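# Arrange all flowers upright in the vase

## Task

Place every flower in the vase with its stem pointing down, keeping the vase upright and no stem visibly deformed; then open the grippers and withdraw both arms from the flowers and vase.

## Robot and tools

Robot: two arms, left_arm and right_arm, each ending in a two-finger parallel gripper. The fingers extend along the gripper's own +z axis and separate along its y axis. The reported end_effector_position sits between the finger pads, roughly 1 cm short of the tips. Wrist cameras ride on each hand.

Frames: the scene frame has its origin at table-top height, halfway between the arms' nominal bases, +x pointing out over the table, +z up, and left_arm on the +y side (this is not the left side of any image). Calibrated bases: left_arm at (-0.050, +0.286, 0) m, right_arm at (-0.022, -0.280, 0) m, each with only a slight yaw. Positions, orientations and targets printed in results are in the scene frame. Commanded offsets, however, run along each arm's current Hand target axes, not the scene axes.

execute_actions(actions, cameras): actions is a list of actions; each action is a list of up to 15 rows, one row per 1/30 s step, and a short action repeats its final row until 15 steps pass. Every row has 14 numbers, all in [-1, 1]: left_arm dx, dy, dz, rx, ry, rz, opening, then the same seven for right_arm. Always send all 14, even if one arm stays put. The six pose numbers are an offset from that arm's Hand target as it stood when the action began, measured along that target's own axes; every row is measured from that same start, not from the preceding row, but the next action starts from the new target, so repeating an offset keeps moving. Scale: 1.0 = 0.6 m of translation or 180 degrees of turn; rx, ry, rz form a single rotation vector. Opening is absolute, not an offset: +1 = fully open (0.094 m), -1 = shut. Sending zeros for an arm's six pose numbers re-requests its current Hand target; sending 0 as opening commands a half-open gripper, so repeat the present opening to keep it. cameras lists names to return (['all'], [] or null); an empty actions list returns all images plus fuller state.

move(target, speed, blend, opening_speed, grip_force, blocking, cameras): target is one 14-number row laid out as above, or a list of up to 15 such rows; every row is an offset from the Hand targets at the start of the move (not chained), in each target's own axes, same 0.6 m / 180 degree scaling, opening absolute. The paths are straight lines, all finishing together, capped at 10 s total. speed: m/s, 0.002 to 2.9, default 0.25 (rotation up to twice that in rad/s); one value or one per target. blend: corner rounding in metres for a list; 0 means stop at each point. opening_speed: rate of the commanded opening in units per second on the -1..1 scale, at least 0.2; use it to close gently on fragile stems. grip_force: per-pad force cap in newtons, 10 to 50 (default full); lower values close slowly; one number or one per arm; it persists. blocking=false returns after about 0.5 s while motion continues. Moves do not avoid obstacles or the other arm. The result adds a 'move:' line: done, off_target, moving, held or fault, plus limits=paced (pose clipped) or limits=held (steps withheld).

wait(seconds 0 to 10, cameras): lets time pass holding last commands. stop(cameras): brakes a running move. zoom_image(camera, region=[x0, y0, x1, y1] in pixels, at most 504 by 504): magnifies part of the newest image of cam_high, cam_low, cam_left_wrist or cam_right_wrist (each 896x504). read_manual(section='licences'): URDF licence texts only. finished_scene(scene): ends the current scene given its number; call nothing else in that reply.

Results: per arm, end_effector_position (m) and end_effector_quat_wxyz, Hand target (the last commanded pose, which later offsets start from), Tool commands, grip_measured (opening on the -1..1 scale; reads slightly wide when empty and does not reveal contact), grip_effort_nm (gripper motor effort, negative = closing, offset and friction included), Joint positions (last value = opening in m), Joint velocities (may be reported as within noise), joint torques (numbers 1 to 3 wrap at ±28 N m), and motor temperatures. MOTOR HOT appears at 75 °C; at 90 °C the arm folds and idles for the rest of the scene; at 100 °C it collapses. Holding loads, reaching far or pushing against something heats motors. Action calls also list some intermediate positions. Camera calibration (K, distortion, T_world_to_cam) is given and may be a few mm or degrees off.

Behaviour: each step the commanded orientation is clipped to 40 degrees from the measured one. Grippers often stop short or sag and tilt, especially at long reach; check pose after each motion and correct with an explicit offset. Tiny moves may fail or go sideways. Do not route a path near an arm's own base; go around it. A blocked arm keeps pushing until you command its target back.

Avoid: dropping or releasing moving flowers, knocking the vase over, fast impacts with anything, hard presses, arms or grippers touching each other (can fail the scene), strain on wrist camera cables, and anything leaving the table. Stems can bend, so grip softly and insert slowly. Objects may occasionally be nudged by outside pushes.

Each tool is called as name(argument=value, ...) on one line, values as JSON.

## Session

execute_actions(actions=[])

Scene clock: 0.00 s.
left_arm: end_effector_position=(+0.3391, +0.2789, +0.0650) grip_measured=+1.000 grip_effort_nm=n/a end_effector_quat_wxyz=(+0.533, +0.001, +0.844, +0.060) | right_arm: end_effector_position=(+0.3622, -0.3184, +0.0835) grip_measured=+1.000 grip_effort_nm=n/a end_effector_quat_wxyz=(+0.567, +0.099, +0.809, -0.121)
Joint positions: left_arm=[-0.059 1.579 0.38 0.751 -0.195 0.021 0.094] | right_arm=[0.038 1.579 0.347 0.872 0.376 0.048 0.094]
Joint velocities: within noise
Joint torques (N m): no reading
Motor temperatures (°C): left_arm=[35 45 44 46 34 32 32] | right_arm=[33 40 39 44 33 34 33]
Heat: left arm: 46 °C; right arm: 44 °C.
Hand target: left_arm +0.3419, +0.2786, +0.0705; +0.539, +0.000, +0.840, +0.060 | right_arm +0.3655, -0.3182, +0.0910; +0.576, +0.101, +0.802, -0.120
Tool commands: left_gripper/opening=+1.0 right_gripper/opening=+1.0

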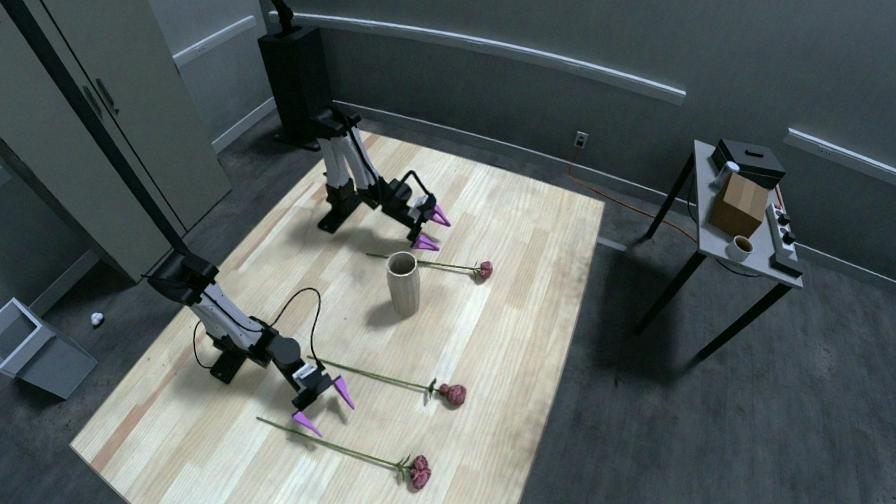

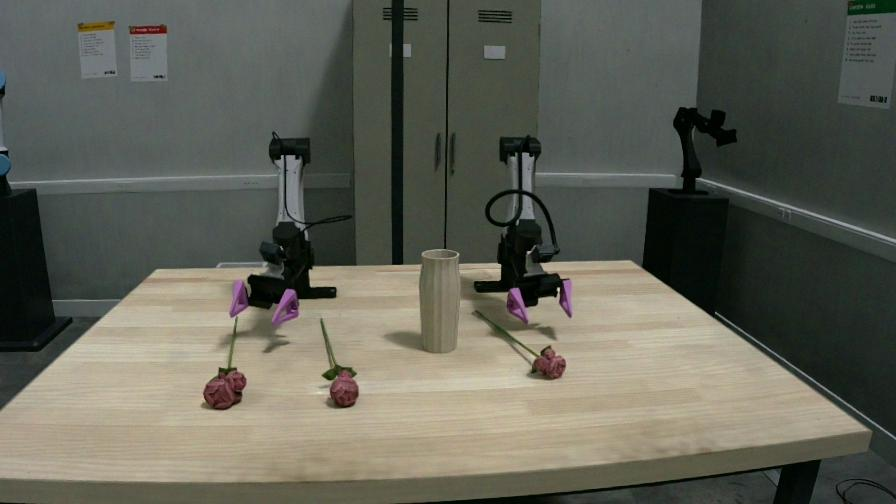

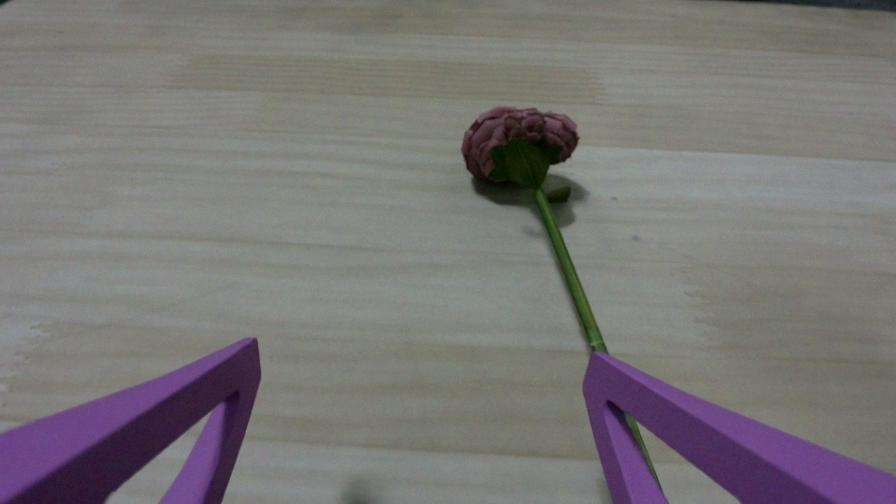

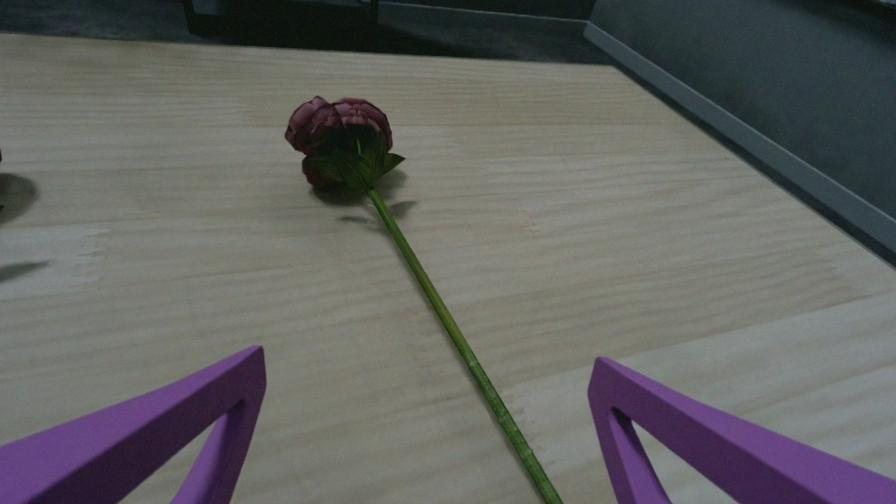

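move(target=[-0.1273,-0.1122,0.0527,0.0006,0.3659,-0.0617,0.2,-0.0998,0.0010,0.1507,-0.1173,0.3858,-0.1183,0.2], speed=0.3, cameras=["all"])

Scene clock: 44.60 s.
left_arm: end_effector_position=(+0.4042, +0.2110, +0.1183) grip_measured=+0.202 grip_effort_nm=-0.11 end_effector_quat_wxyz=(+0.017, -0.101, +0.995, +0.000) | right_arm: end_effector_position=(+0.4630, -0.3453, +0.1184) grip_measured=+0.202 grip_effort_nm=-0.10 end_effector_quat_wxyz=(+0.052, -0.087, +0.995, -0.017)
Joint positions: left_arm=[-0.121 2.371 2.408 -1.575 -0.009 -0.369 0.056] | right_arm=[-0.159 2.464 2.572 -1.57 0.011 -0.305 0.056]
Joint torques (N m): left_arm=[0.61 -9.84 8.4 0.31 0.08 -0.16] | right_arm=[-0.58 -10.04 10.99 0.52 -0.21 -0.11]
Motor temperatures (°C): left_arm=[35 48 47 51 34 32 31] | right_arm=[33 43 42 48 33 34 32]
Heat: left arm: 51 °C; right arm: 48 °C.
Hand target: left_arm +0.4068, +0.2097, +0.1201; +0.000, -0.108, +0.994, +0.000 | right_arm +0.4660, -0.3469, +0.1198; +0.000, -0.090, +0.996, +0.000
Off the commanded pose: left_arm 0.003 m, 2 deg | right_arm 0.004 m, 6 deg.
joint sent to its limit (left arm) — joint 4 (wrist pitch), lower limit. The joint targets still meet the commanded pose.
joint sent to its limit (right arm) — joint 4 (wrist pitch), lower limit. The joint targets are off in orientation, not in position.
move: off_target (right_arm)
camera_calibration:
cam_left_wrist: T_world_to_cam=[[0.284702, -0.956404, 0.0650826, 0.0732756], [-0.892982, -0.239907, 0.380826, 0.402807], [-0.34861, -0.166539, -0.922353, 0.404515], [0, 0, 0, 1]] pos_world=[0.479856, 0.234085, 0.214938]
cam_right_wrist: T_world_to_cam=[[0.225208, -0.971267, 0.0769591, -0.44879], [-0.924225, -0.187964, 0.332383, 0.356137], [-0.308367, -0.145983, -0.939999, 0.32186], [0, 0, 0, 1]] pos_world=[0.529472, -0.321968, 0.218713]

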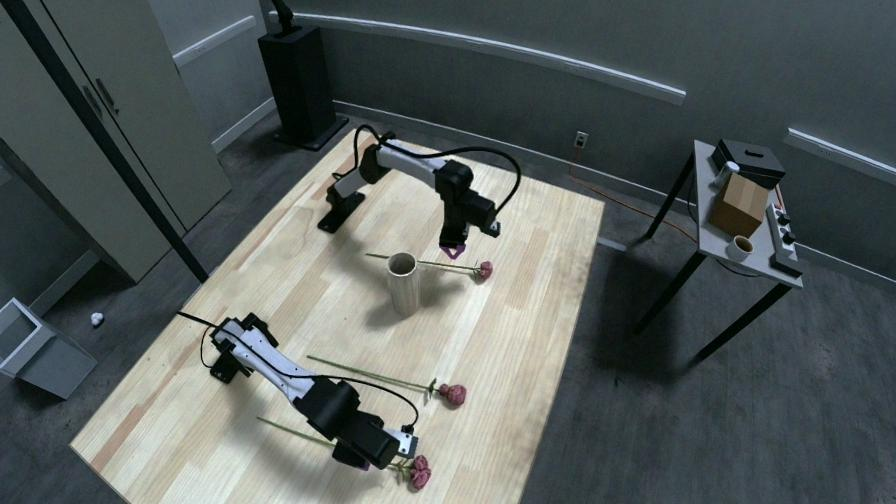

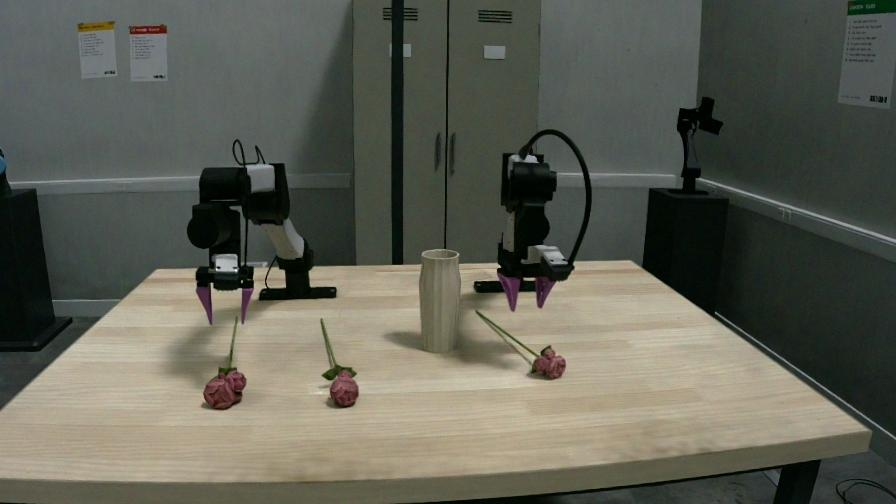

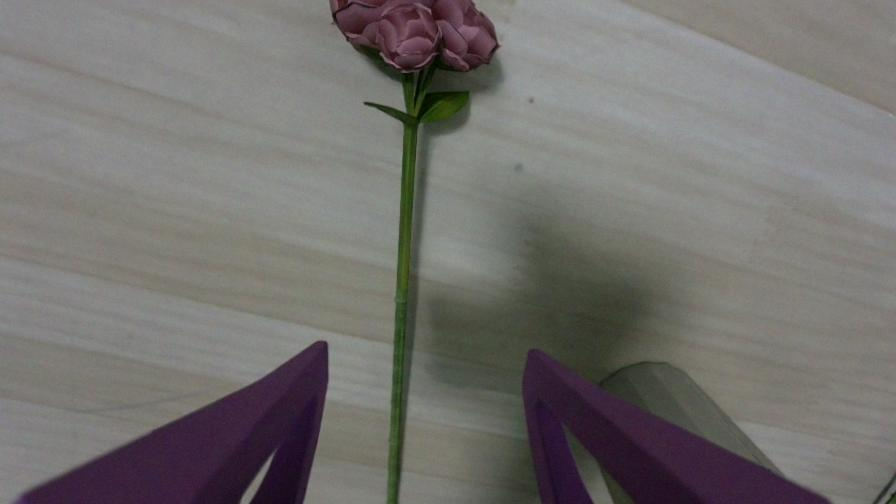

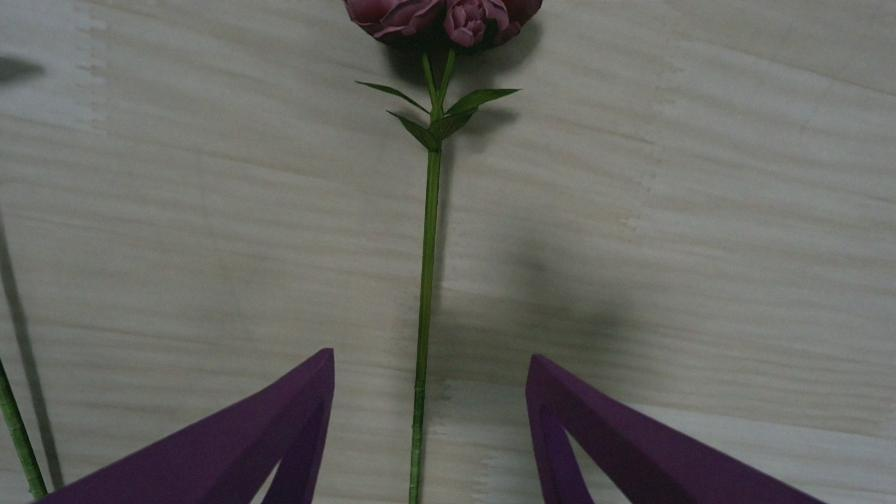

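move(target=[0,0.0167,0.158,0,0,0,0.0,0,0.0,0.158,0,0,0,0.0], speed=0.15, cameras=["all"])

Scene clock: 56.83 s.
left_arm: end_effector_position=(+0.4024, +0.2181, +0.0241) grip_measured=+0.002 grip_effort_nm=-0.11 end_effector_quat_wxyz=(-0.005, -0.109, +0.994, +0.005) | right_arm: end_effector_position=(+0.4644, -0.3455, +0.0314) grip_measured=+0.002 grip_effort_nm=-0.10 end_effector_quat_wxyz=(-0.001, -0.088, +0.996, -0.006)
Joint positions: left_arm=[-0.105 2.371 2.03 -1.243 -0.007 -0.369 0.047] | right_arm=[-0.159 2.55 2.384 -1.404 0.011 -0.306 0.047]
Joint torques (N m): left_arm=[0.94 -11.44 6.05 0.38 0.05 0.02] | right_arm=[-0.57 -11.04 7.34 0.57 -0.21 -0.11]
Heat: left arm: 49 °C; right arm: 46 °C.
Hand target: left_arm +0.4046, +0.2195, +0.0253; +0.000, -0.108, +0.994, +0.000 | right_arm +0.4659, -0.3469, +0.0250; +0.000, -0.090, +0.996, +0.000
Off the commanded pose: left_arm 0.003 m, 1 deg | right_arm 0.007 m, 1 deg.
move: done
camera_calibration:
cam_left_wrist: T_world_to_cam=[[0.301772, -0.952242, 0.0465716, 0.0794481], [-0.871328, -0.255645, 0.418847, 0.432565], [-0.386938, -0.166975, -0.906862, 0.33332], [0, 0, 0, 1]] pos_world=[0.481905, 0.241893, 0.117397]
cam_right_wrist: T_world_to_cam=[[0.232132, -0.971896, 0.0391435, -0.444838], [-0.883712, -0.193913, 0.42597, 0.362462], [-0.406408, -0.133473, -0.90389, 0.289139], [0, 0, 0, 1]] pos_world=[0.541081, -0.323458, 0.124364]

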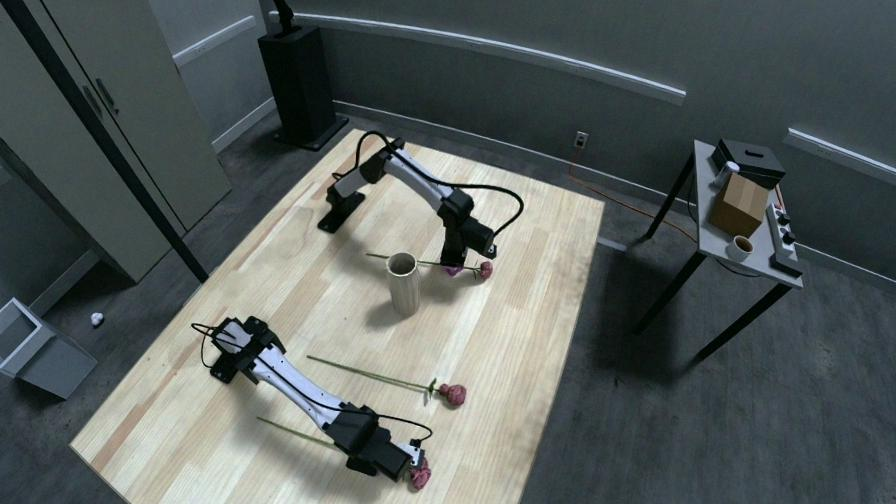

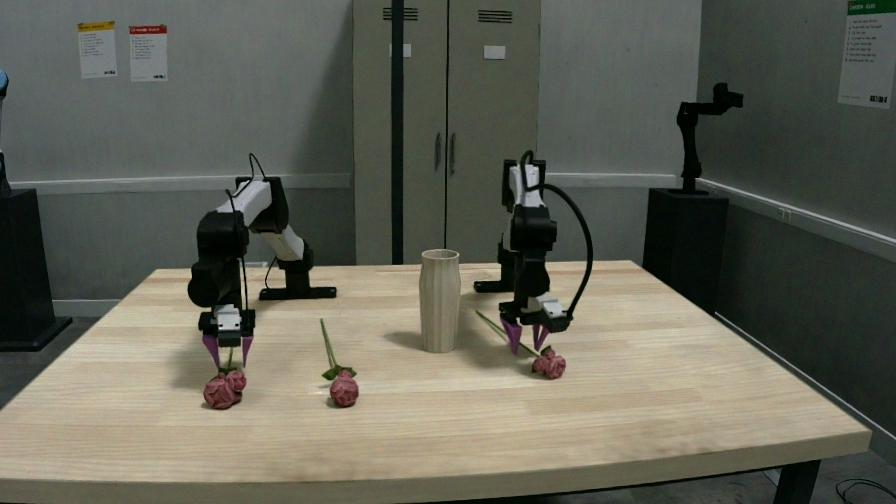

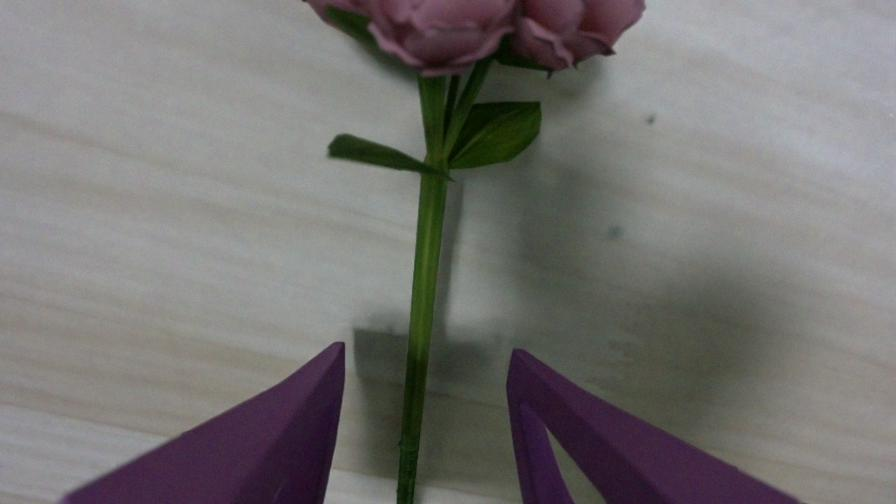

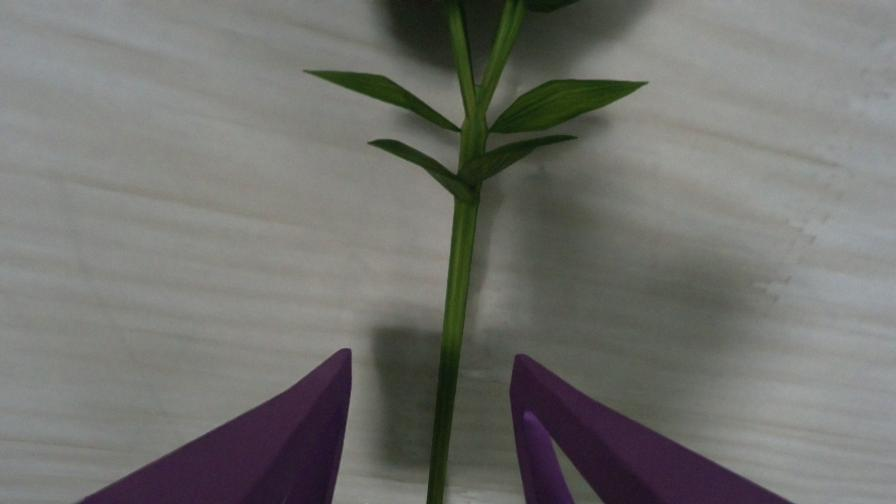

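zoom_image(camera="cam_low", region=[180, 290, 300, 420])

zoom_image(camera="cam_low", region=[460, 270, 600, 400])

Scaled by 3.877 from the camera's 896x504 image, which has a finer 1280x720 frame.

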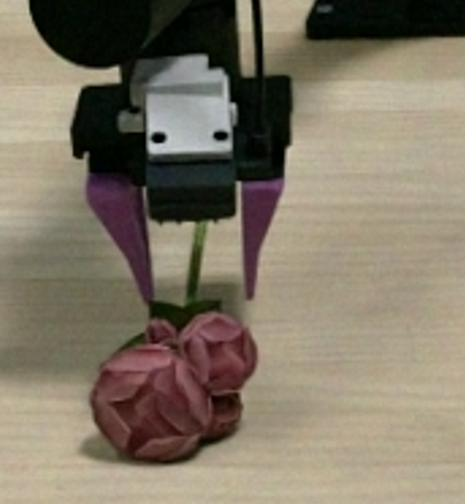

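Scaled by 3.600 from the camera's 896x504 image, which has a finer 1280x720 frame.

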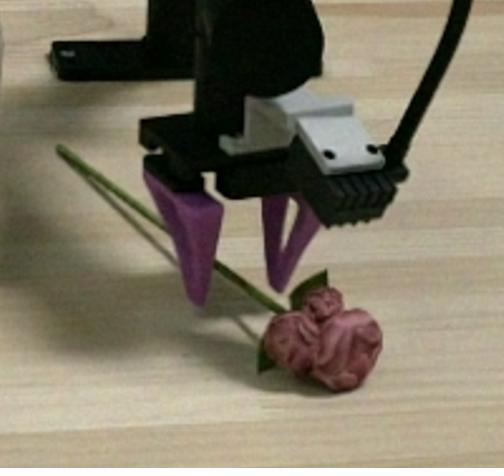

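move(target=[0,0.0,0.0175,0,0,0,0.0,0,0.0,0.024,0,0,0,0.0], speed=0.05, cameras=["cam_left_wrist","cam_right_wrist","cam_low"])

zoom_image(camera="cam_low", region=[180, 290, 300, 420])

zoom_image(camera="cam_low", region=[460, 270, 600, 400])

Scene clock: 62.43 s.
left_arm: end_effector_position=(+0.4030, +0.2180, +0.0162) grip_measured=+0.002 grip_effort_nm=-0.11 end_effector_quat_wxyz=(-0.002, -0.109, +0.994, +0.004) | right_arm: end_effector_position=(+0.4668, -0.3458, +0.0184) grip_measured=+0.002 grip_effort_nm=-0.11 end_effector_quat_wxyz=(+0.003, -0.088, +0.996, -0.006)
Joint positions: left_arm=[-0.105 2.371 1.999 -1.205 -0.007 -0.369 0.047] | right_arm=[-0.159 2.55 2.333 -1.345 0.011 -0.306 0.047]
Joint torques (N m): left_arm=[0.92 -11.41 5.82 0.44 0.13 0.08] | right_arm=[-0.55 -11.28 6.38 0.58 -0.21 -0.11]
Motor temperatures (°C): left_arm=[35 51 47 48 34 32 31] | right_arm=[32 49 42 45 33 34 32]
Heat: left arm: 51 °C; right arm: 49 °C.
Hand target: left_arm +0.4046, +0.2195, +0.0147; +0.000, -0.108, +0.994, +0.000 | right_arm +0.4660, -0.3469, +0.0106; +0.000, -0.090, +0.996, +0.000
Off the commanded pose: left_arm 0.003 m, 1 deg | right_arm 0.008 m, 1 deg.
move: done
camera_calibration:
cam_left_wrist: T_world_to_cam=[[0.301397, -0.952214, 0.049478, 0.0795233], [-0.874031, -0.255166, 0.413473, 0.437497], [-0.381089, -0.167865, -0.909171, 0.324285], [0, 0, 0, 1]] pos_world=[0.482, 0.241794, 0.110003]
cam_right_wrist: T_world_to_cam=[[0.231811, -0.971867, 0.0416869, -0.445067], [-0.886781, -0.193512, 0.41973, 0.371802], [-0.399855, -0.134265, -0.906691, 0.275121], [0, 0, 0, 1]] pos_world=[0.542887, -0.323659, 0.111947]
Images, in order (width x height): cam_low 896x504, cam_left_wrist 896x504, cam_right_wrist 896x504.

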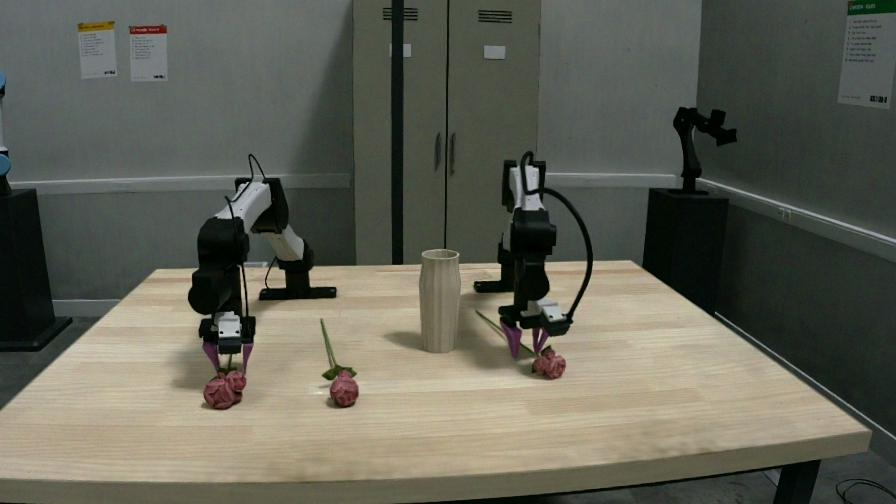

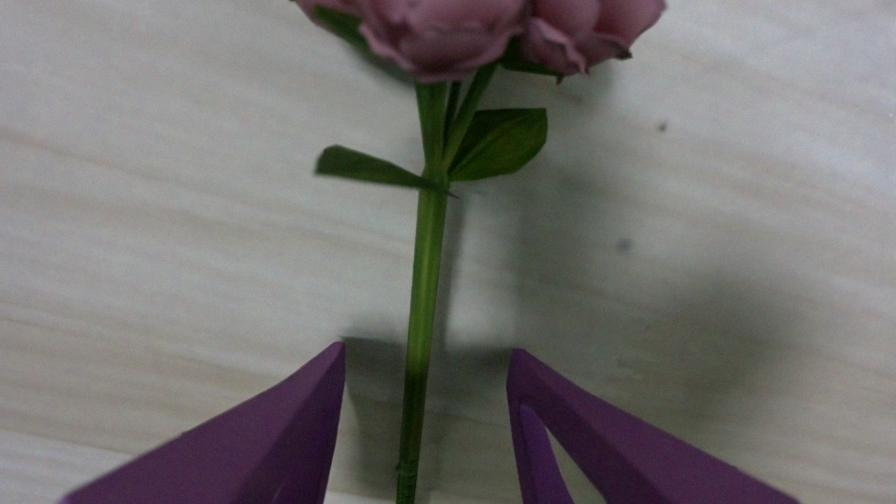

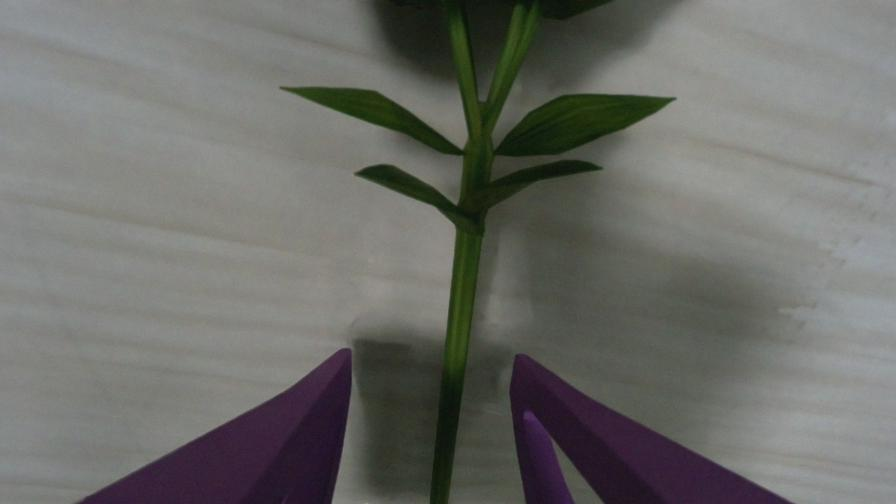

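Scaled by 3.877 from the camera's 896x504 image, which has a finer 1280x720 frame.

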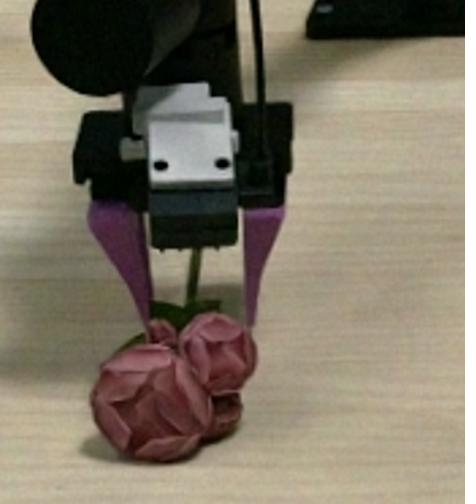

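Scaled by 3.600 from the camera's 896x504 image, which has a finer 1280x720 frame.

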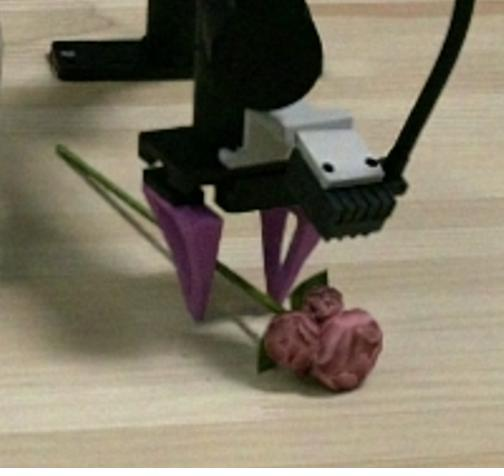

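move(target=[0,0.0,0,0,0,0,-1,0,0.0,0,0,0,0,-1], grip_force=20, cameras=["cam_left_wrist","cam_right_wrist"])

Scene clock: 70.43 s.
left_arm: end_effector_position=(+0.4031, +0.2179, +0.0162) grip_measured=-0.898 grip_effort_nm=-0.46 end_effector_quat_wxyz=(-0.002, -0.109, +0.994, +0.004) | right_arm: end_effector_position=(+0.4669, -0.3458, +0.0184) grip_measured=-0.875 grip_effort_nm=-0.48 end_effector_quat_wxyz=(+0.003, -0.088, +0.996, -0.006)
Joint positions: left_arm=[-0.105 2.371 1.999 -1.204 -0.007 -0.369 0.005] | right_arm=[-0.159 2.55 2.333 -1.345 0.011 -0.306 0.006]
Joint torques (N m): left_arm=[0.96 -11.15 5.86 0.47 0.04 0] | right_arm=[-0.57 -11.29 6.37 0.57 -0.21 -0.11]
Heat: left arm: 52 °C; right arm: 52 °C.
Hand target: left_arm +0.4046, +0.2195, +0.0147; +0.000, -0.108, +0.994, +0.000 | right_arm +0.4660, -0.3469, +0.0106; +0.000, -0.090, +0.996, +0.000
Off the commanded pose: left_arm 0.003 m, 1 deg | right_arm 0.008 m, 1 deg.
grip_force (N): 20, 20
move: done
camera_calibration:
cam_left_wrist: T_world_to_cam=[[0.301461, -0.952169, 0.0499622, 0.0794284], [-0.874132, -0.255067, 0.41332, 0.437539], [-0.380807, -0.168274, -0.909214, 0.324253], [0, 0, 0, 1]] pos_world=[0.482, 0.241794, 0.110003]
cam_right_wrist: T_world_to_cam=[[0.232148, -0.97178, 0.0418443, -0.445241], [-0.886863, -0.193802, 0.419422, 0.371788], [-0.399476, -0.134478, -0.906827, 0.274861], [0, 0, 0, 1]] pos_world=[0.542887, -0.32366, 0.111946]
Images, in order (width x height): cam_left_wrist 896x504, cam_right_wrist 896x504.

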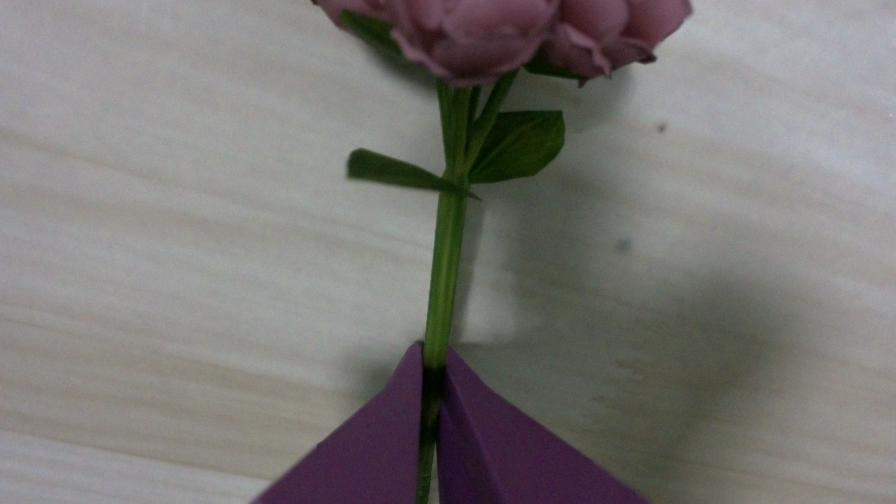

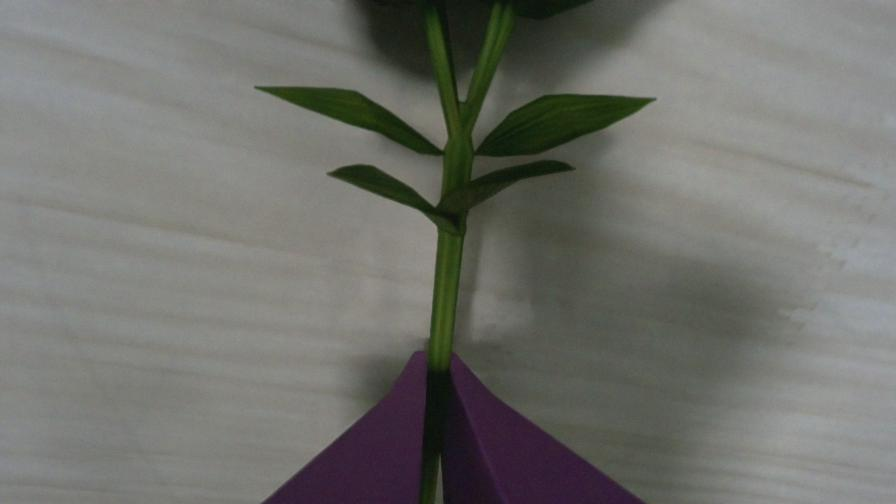

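wait(seconds=0, cameras=["cam_high","cam_low"])

zoom_image(camera="cam_high", region=[360, 190, 520, 330])

zoom_image(camera="cam_low", region=[400, 230, 580, 380])

Scene clock: 79.97 s.
left_arm: end_effector_position=(+0.4031, +0.2179, +0.0162) grip_measured=-0.898 grip_effort_nm=-0.48 end_effector_quat_wxyz=(-0.002, -0.109, +0.994, +0.004) | right_arm: end_effector_position=(+0.4669, -0.3458, +0.0184) grip_measured=-0.875 grip_effort_nm=-0.48 end_effector_quat_wxyz=(+0.003, -0.088, +0.996, -0.006)
Joint positions: left_arm=[-0.105 2.371 1.999 -1.204 -0.007 -0.369 0.005] | right_arm=[-0.159 2.55 2.333 -1.345 0.011 -0.306 0.006]
Joint torques (N m): left_arm=[1.02 -11.07 6.11 0.38 0.1 0.07] | right_arm=[-0.57 -11.28 6.38 0.57 -0.21 -0.11]
Motor temperatures (°C): left_arm=[35 53 47 47 34 32 31] | right_arm=[32 56 42 44 33 34 32]
Heat: left arm: 53 °C; right arm: 56 °C.
Hand target: left_arm +0.4046, +0.2195, +0.0147; +0.000, -0.108, +0.994, +0.000 | right_arm +0.4660, -0.3469, +0.0106; +0.000, -0.090, +0.996, +0.000
Tool commands: left_gripper/opening=-1.0 right_gripper/opening=-1.0
Off the commanded pose: left_arm 0.003 m, 1 deg | right_arm 0.008 m, 1 deg.
grip_force (N): 20, 20
Images, in order (width x height): cam_high 896x504, cam_low 896x504.

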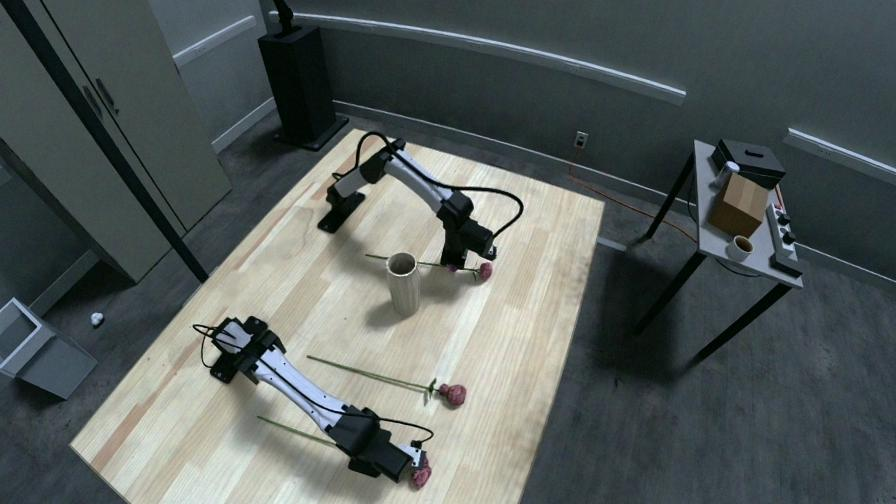

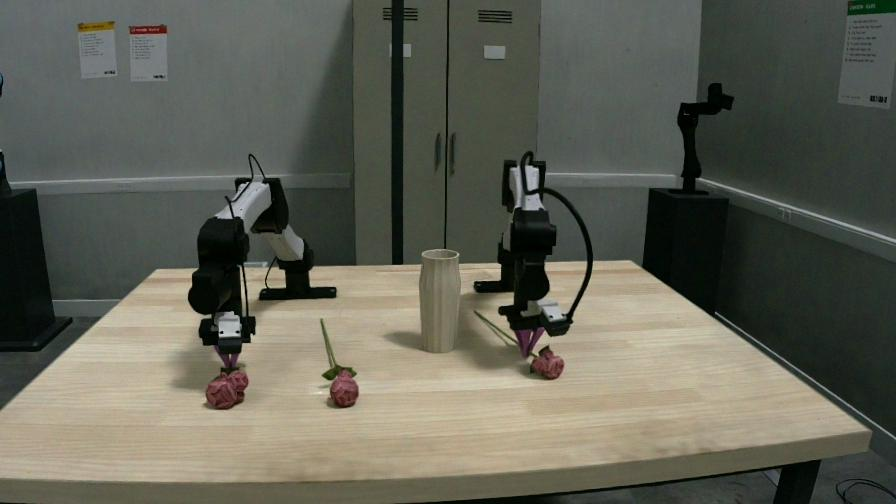

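Scaled by 3.150 from the camera's 896x504 image, which has a finer 1280x720 frame.

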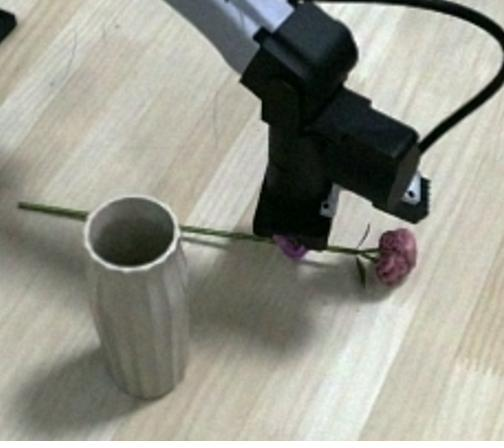

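Scaled by 2.800 from the camera's 896x504 image, which has a finer 1280x720 frame.

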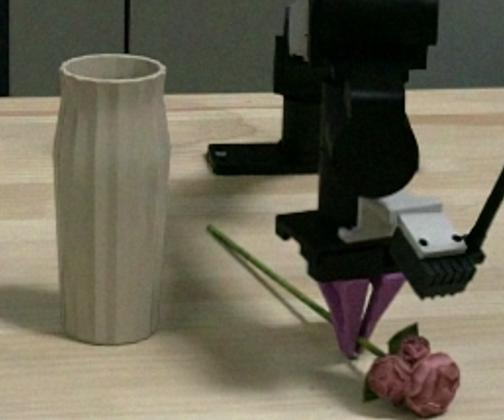

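move(target=[[0,0,-0.12,0,0,0,-1,0,0,-0.12,0,0,0,-1],[0.1165,-0.0674,-0.8088,0.175,-0.4514,0.1894,-1,0.1791,0.2815,-0.8157,-0.0815,-0.470,-0.0881,-1]], speed=0.3, blend=[0.03,0], cameras=["all"])

Scene clock: 102.97 s.
left_arm: end_effector_position=(+0.3492, +0.1622, +0.4821) grip_measured=-0.898 grip_effort_nm=-0.48 end_effector_quat_wxyz=(+0.635, +0.183, +0.728, -0.181) | right_arm: end_effector_position=(+0.3329, -0.2032, +0.4958) grip_measured=-0.875 grip_effort_nm=-0.48 end_effector_quat_wxyz=(+0.649, -0.188, +0.717, +0.171)
Joint positions: left_arm=[-0.102 1.381 1.737 -0.492 0.374 0.019 0.005] | right_arm=[-0.07 1.242 1.681 -0.557 -0.552 -0.061 0.006]
Joint torques (N m): left_arm=[1.25 -4.97 8.81 2.27 0.15 0.14] | right_arm=[0.59 -3.25 6.49 2.13 -0.15 0.11]
Motor temperatures (°C): left_arm=[35 56 46 47 34 32 31] | right_arm=[32 60 42 44 33 34 32]
Heat: left arm: 56 °C; right arm: 60 °C.
Hand target: left_arm +0.3449, +0.1650, +0.5000; +0.656, +0.190, +0.709, -0.175 | right_arm +0.3298, -0.2001, +0.5001; +0.656, -0.190, +0.709, +0.176
Off the commanded pose: left_arm 0.019 m, 3 deg | right_arm 0.006 m, 1 deg.
grip_force (N): 20, 20
move: off_target (left_arm)
camera_calibration:
cam_left_wrist: T_world_to_cam=[[-0.533549, -0.836261, 0.126467, 0.255299], [-0.495659, 0.188008, -0.847924, 0.587735], [0.685309, -0.515093, -0.514812, 0.211724], [0, 0, 0, 1]] pos_world=[0.282434, 0.212055, 0.575066]
cam_right_wrist: T_world_to_cam=[[0.470935, -0.880108, 0.060244, -0.365548], [-0.425629, -0.286503, -0.858345, 0.541517], [0.772697, 0.378583, -0.509524, 0.19053], [0, 0, 0, 1]] pos_world=[0.255412, -0.238707, 0.58391]

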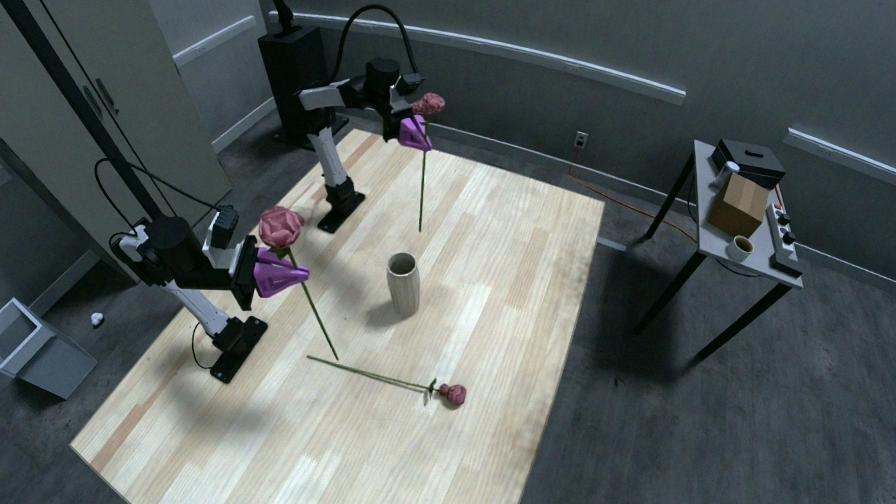

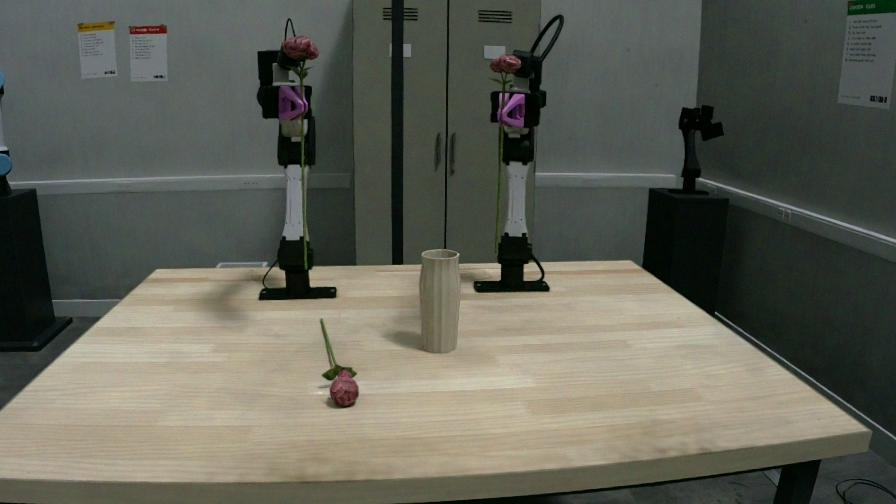

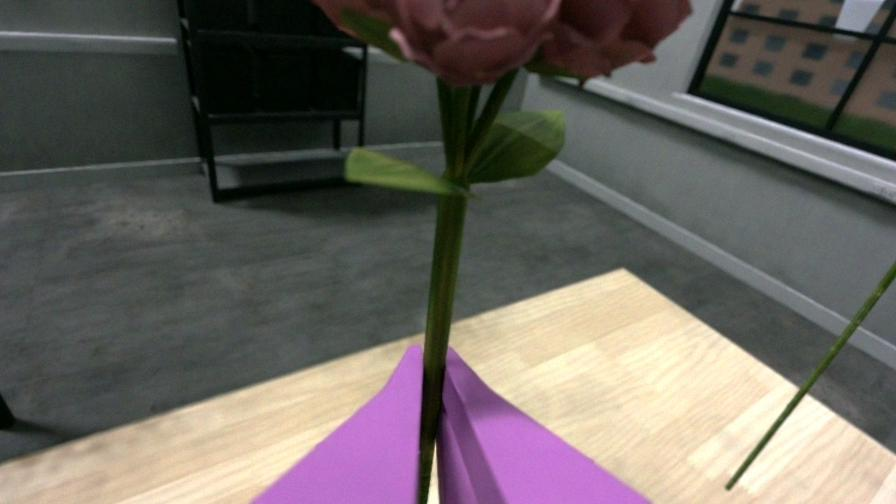

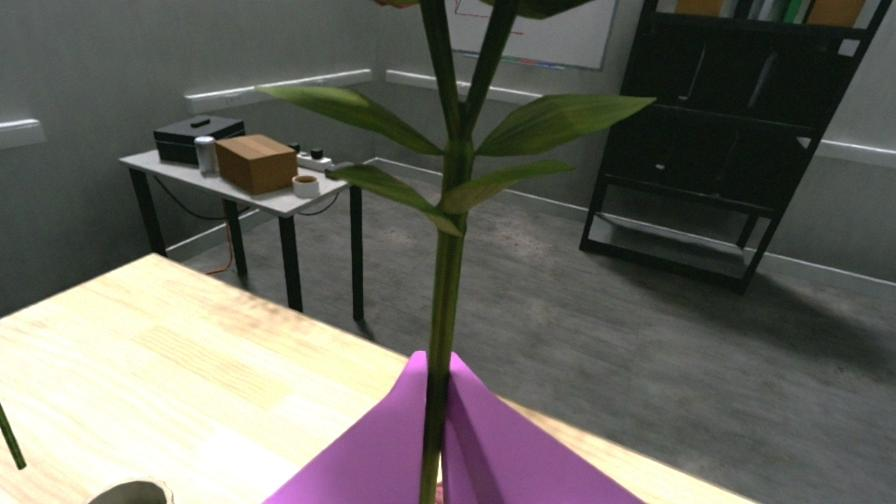

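move(target=[-0.0665,0,-0.005,0,-0.028,0,-1,0,0,0,0,0,0,-1], speed=0.15, cameras=["all"])

zoom_image(camera="cam_low", region=[400, 30, 560, 370])

zoom_image(camera="cam_high", region=[340, 60, 500, 330])

Scene clock: 110.40 s.
left_arm: end_effector_position=(+0.3455, +0.1622, +0.5287) grip_measured=-0.898 grip_effort_nm=-0.49 end_effector_quat_wxyz=(+0.675, +0.183, +0.690, -0.183) | right_arm: end_effector_position=(+0.3329, -0.2032, +0.4958) grip_measured=-0.875 grip_effort_nm=-0.49 end_effector_quat_wxyz=(+0.649, -0.188, +0.717, +0.171)
Joint positions: left_arm=[-0.102 1.412 1.858 -0.468 0.377 0.003 0.005] | right_arm=[-0.07 1.242 1.681 -0.557 -0.552 -0.061 0.006]
Joint torques (N m): left_arm=[1.03 -3.88 8.62 2.14 0.16 -0.1] | right_arm=[0.59 -3.26 6.45 2.14 -0.15 0.11]
Motor temperatures (°C): left_arm=[35 55 47 50 34 32 31] | right_arm=[32 57 42 45 33 34 32]
Heat: left arm: 55 °C; right arm: 57 °C.
Hand target: left_arm +0.3450, +0.1650, +0.5401; +0.686, +0.182, +0.680, -0.184 | right_arm +0.3298, -0.2001, +0.5001; +0.656, -0.190, +0.709, +0.176
Off the commanded pose: left_arm 0.012 m, 2 deg | right_arm 0.006 m, 1 deg.
grip_force (N): 20, 20
move: off_target (left_arm)
camera_calibration:
cam_left_wrist: T_world_to_cam=[[-0.547079, -0.831662, 0.0950914, 0.267968], [-0.403102, 0.162184, -0.900669, 0.625382], [0.73363, -0.531069, -0.423972, 0.176145], [0, 0, 0, 1]] pos_world=[0.269467, 0.214977, 0.612462]
cam_right_wrist: T_world_to_cam=[[0.470895, -0.880156, 0.0598548, -0.365321], [-0.425869, -0.286215, -0.858322, 0.541633], [0.772589, 0.378689, -0.509609, 0.190633], [0, 0, 0, 1]] pos_world=[0.255412, -0.238706, 0.58391]

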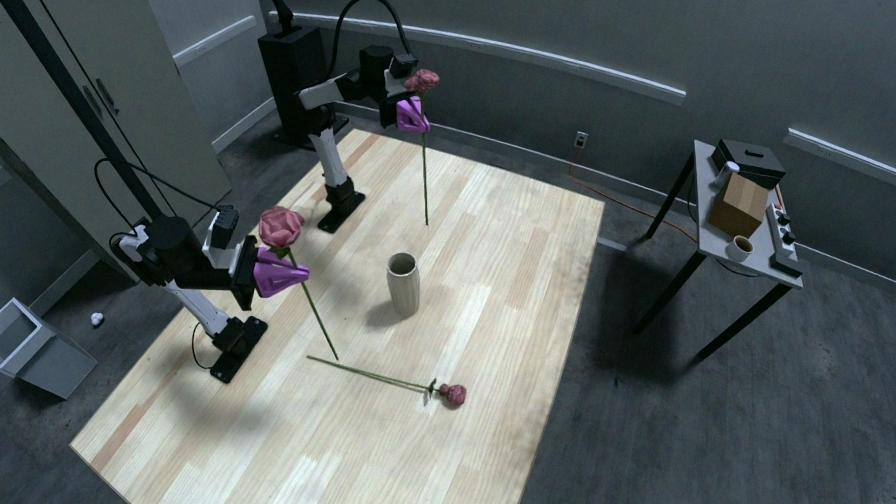

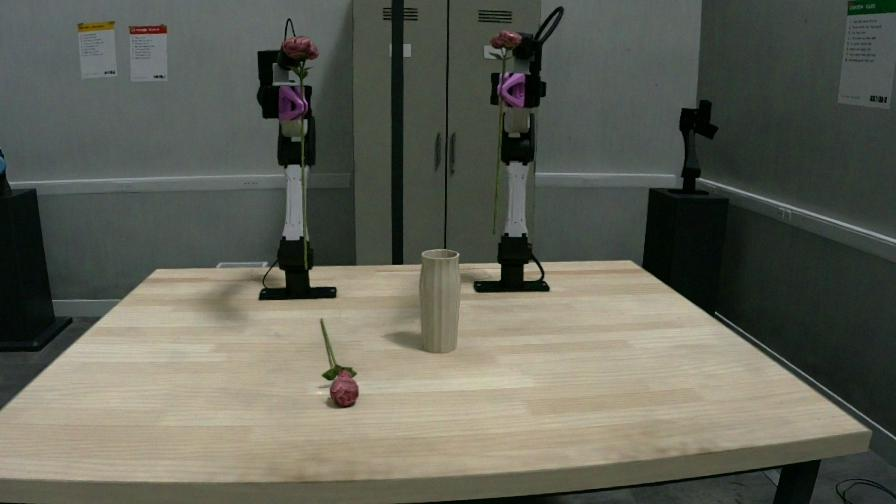

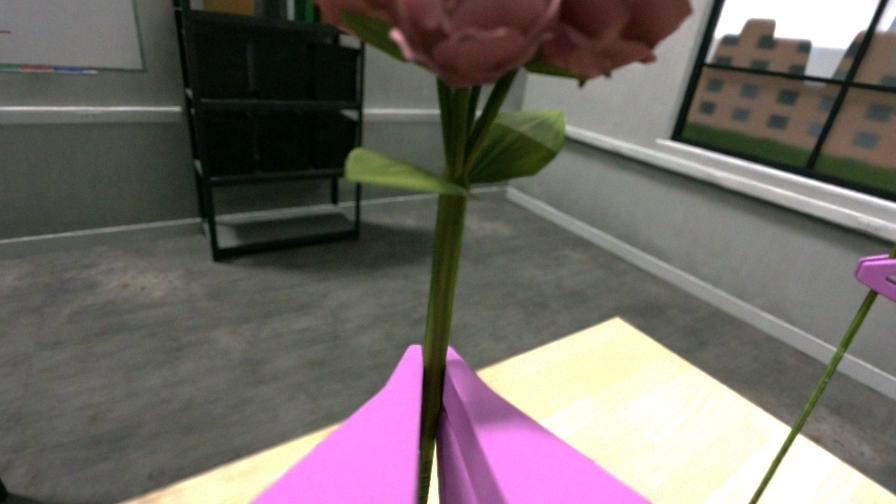

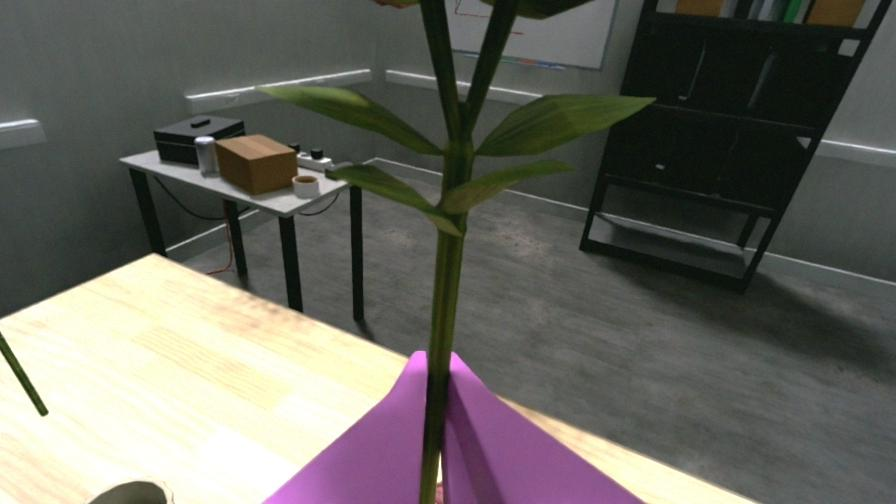

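Scaled by 1.482 from the camera's 896x504 image, which has a finer 1280x720 frame.

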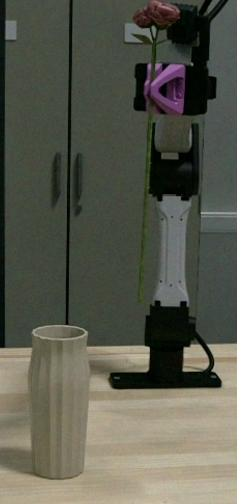

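Scaled by 1.867 from the camera's 896x504 image, which has a finer 1280x720 frame.

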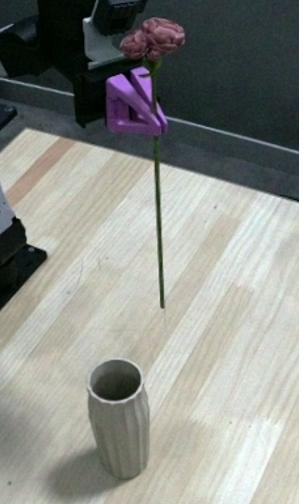

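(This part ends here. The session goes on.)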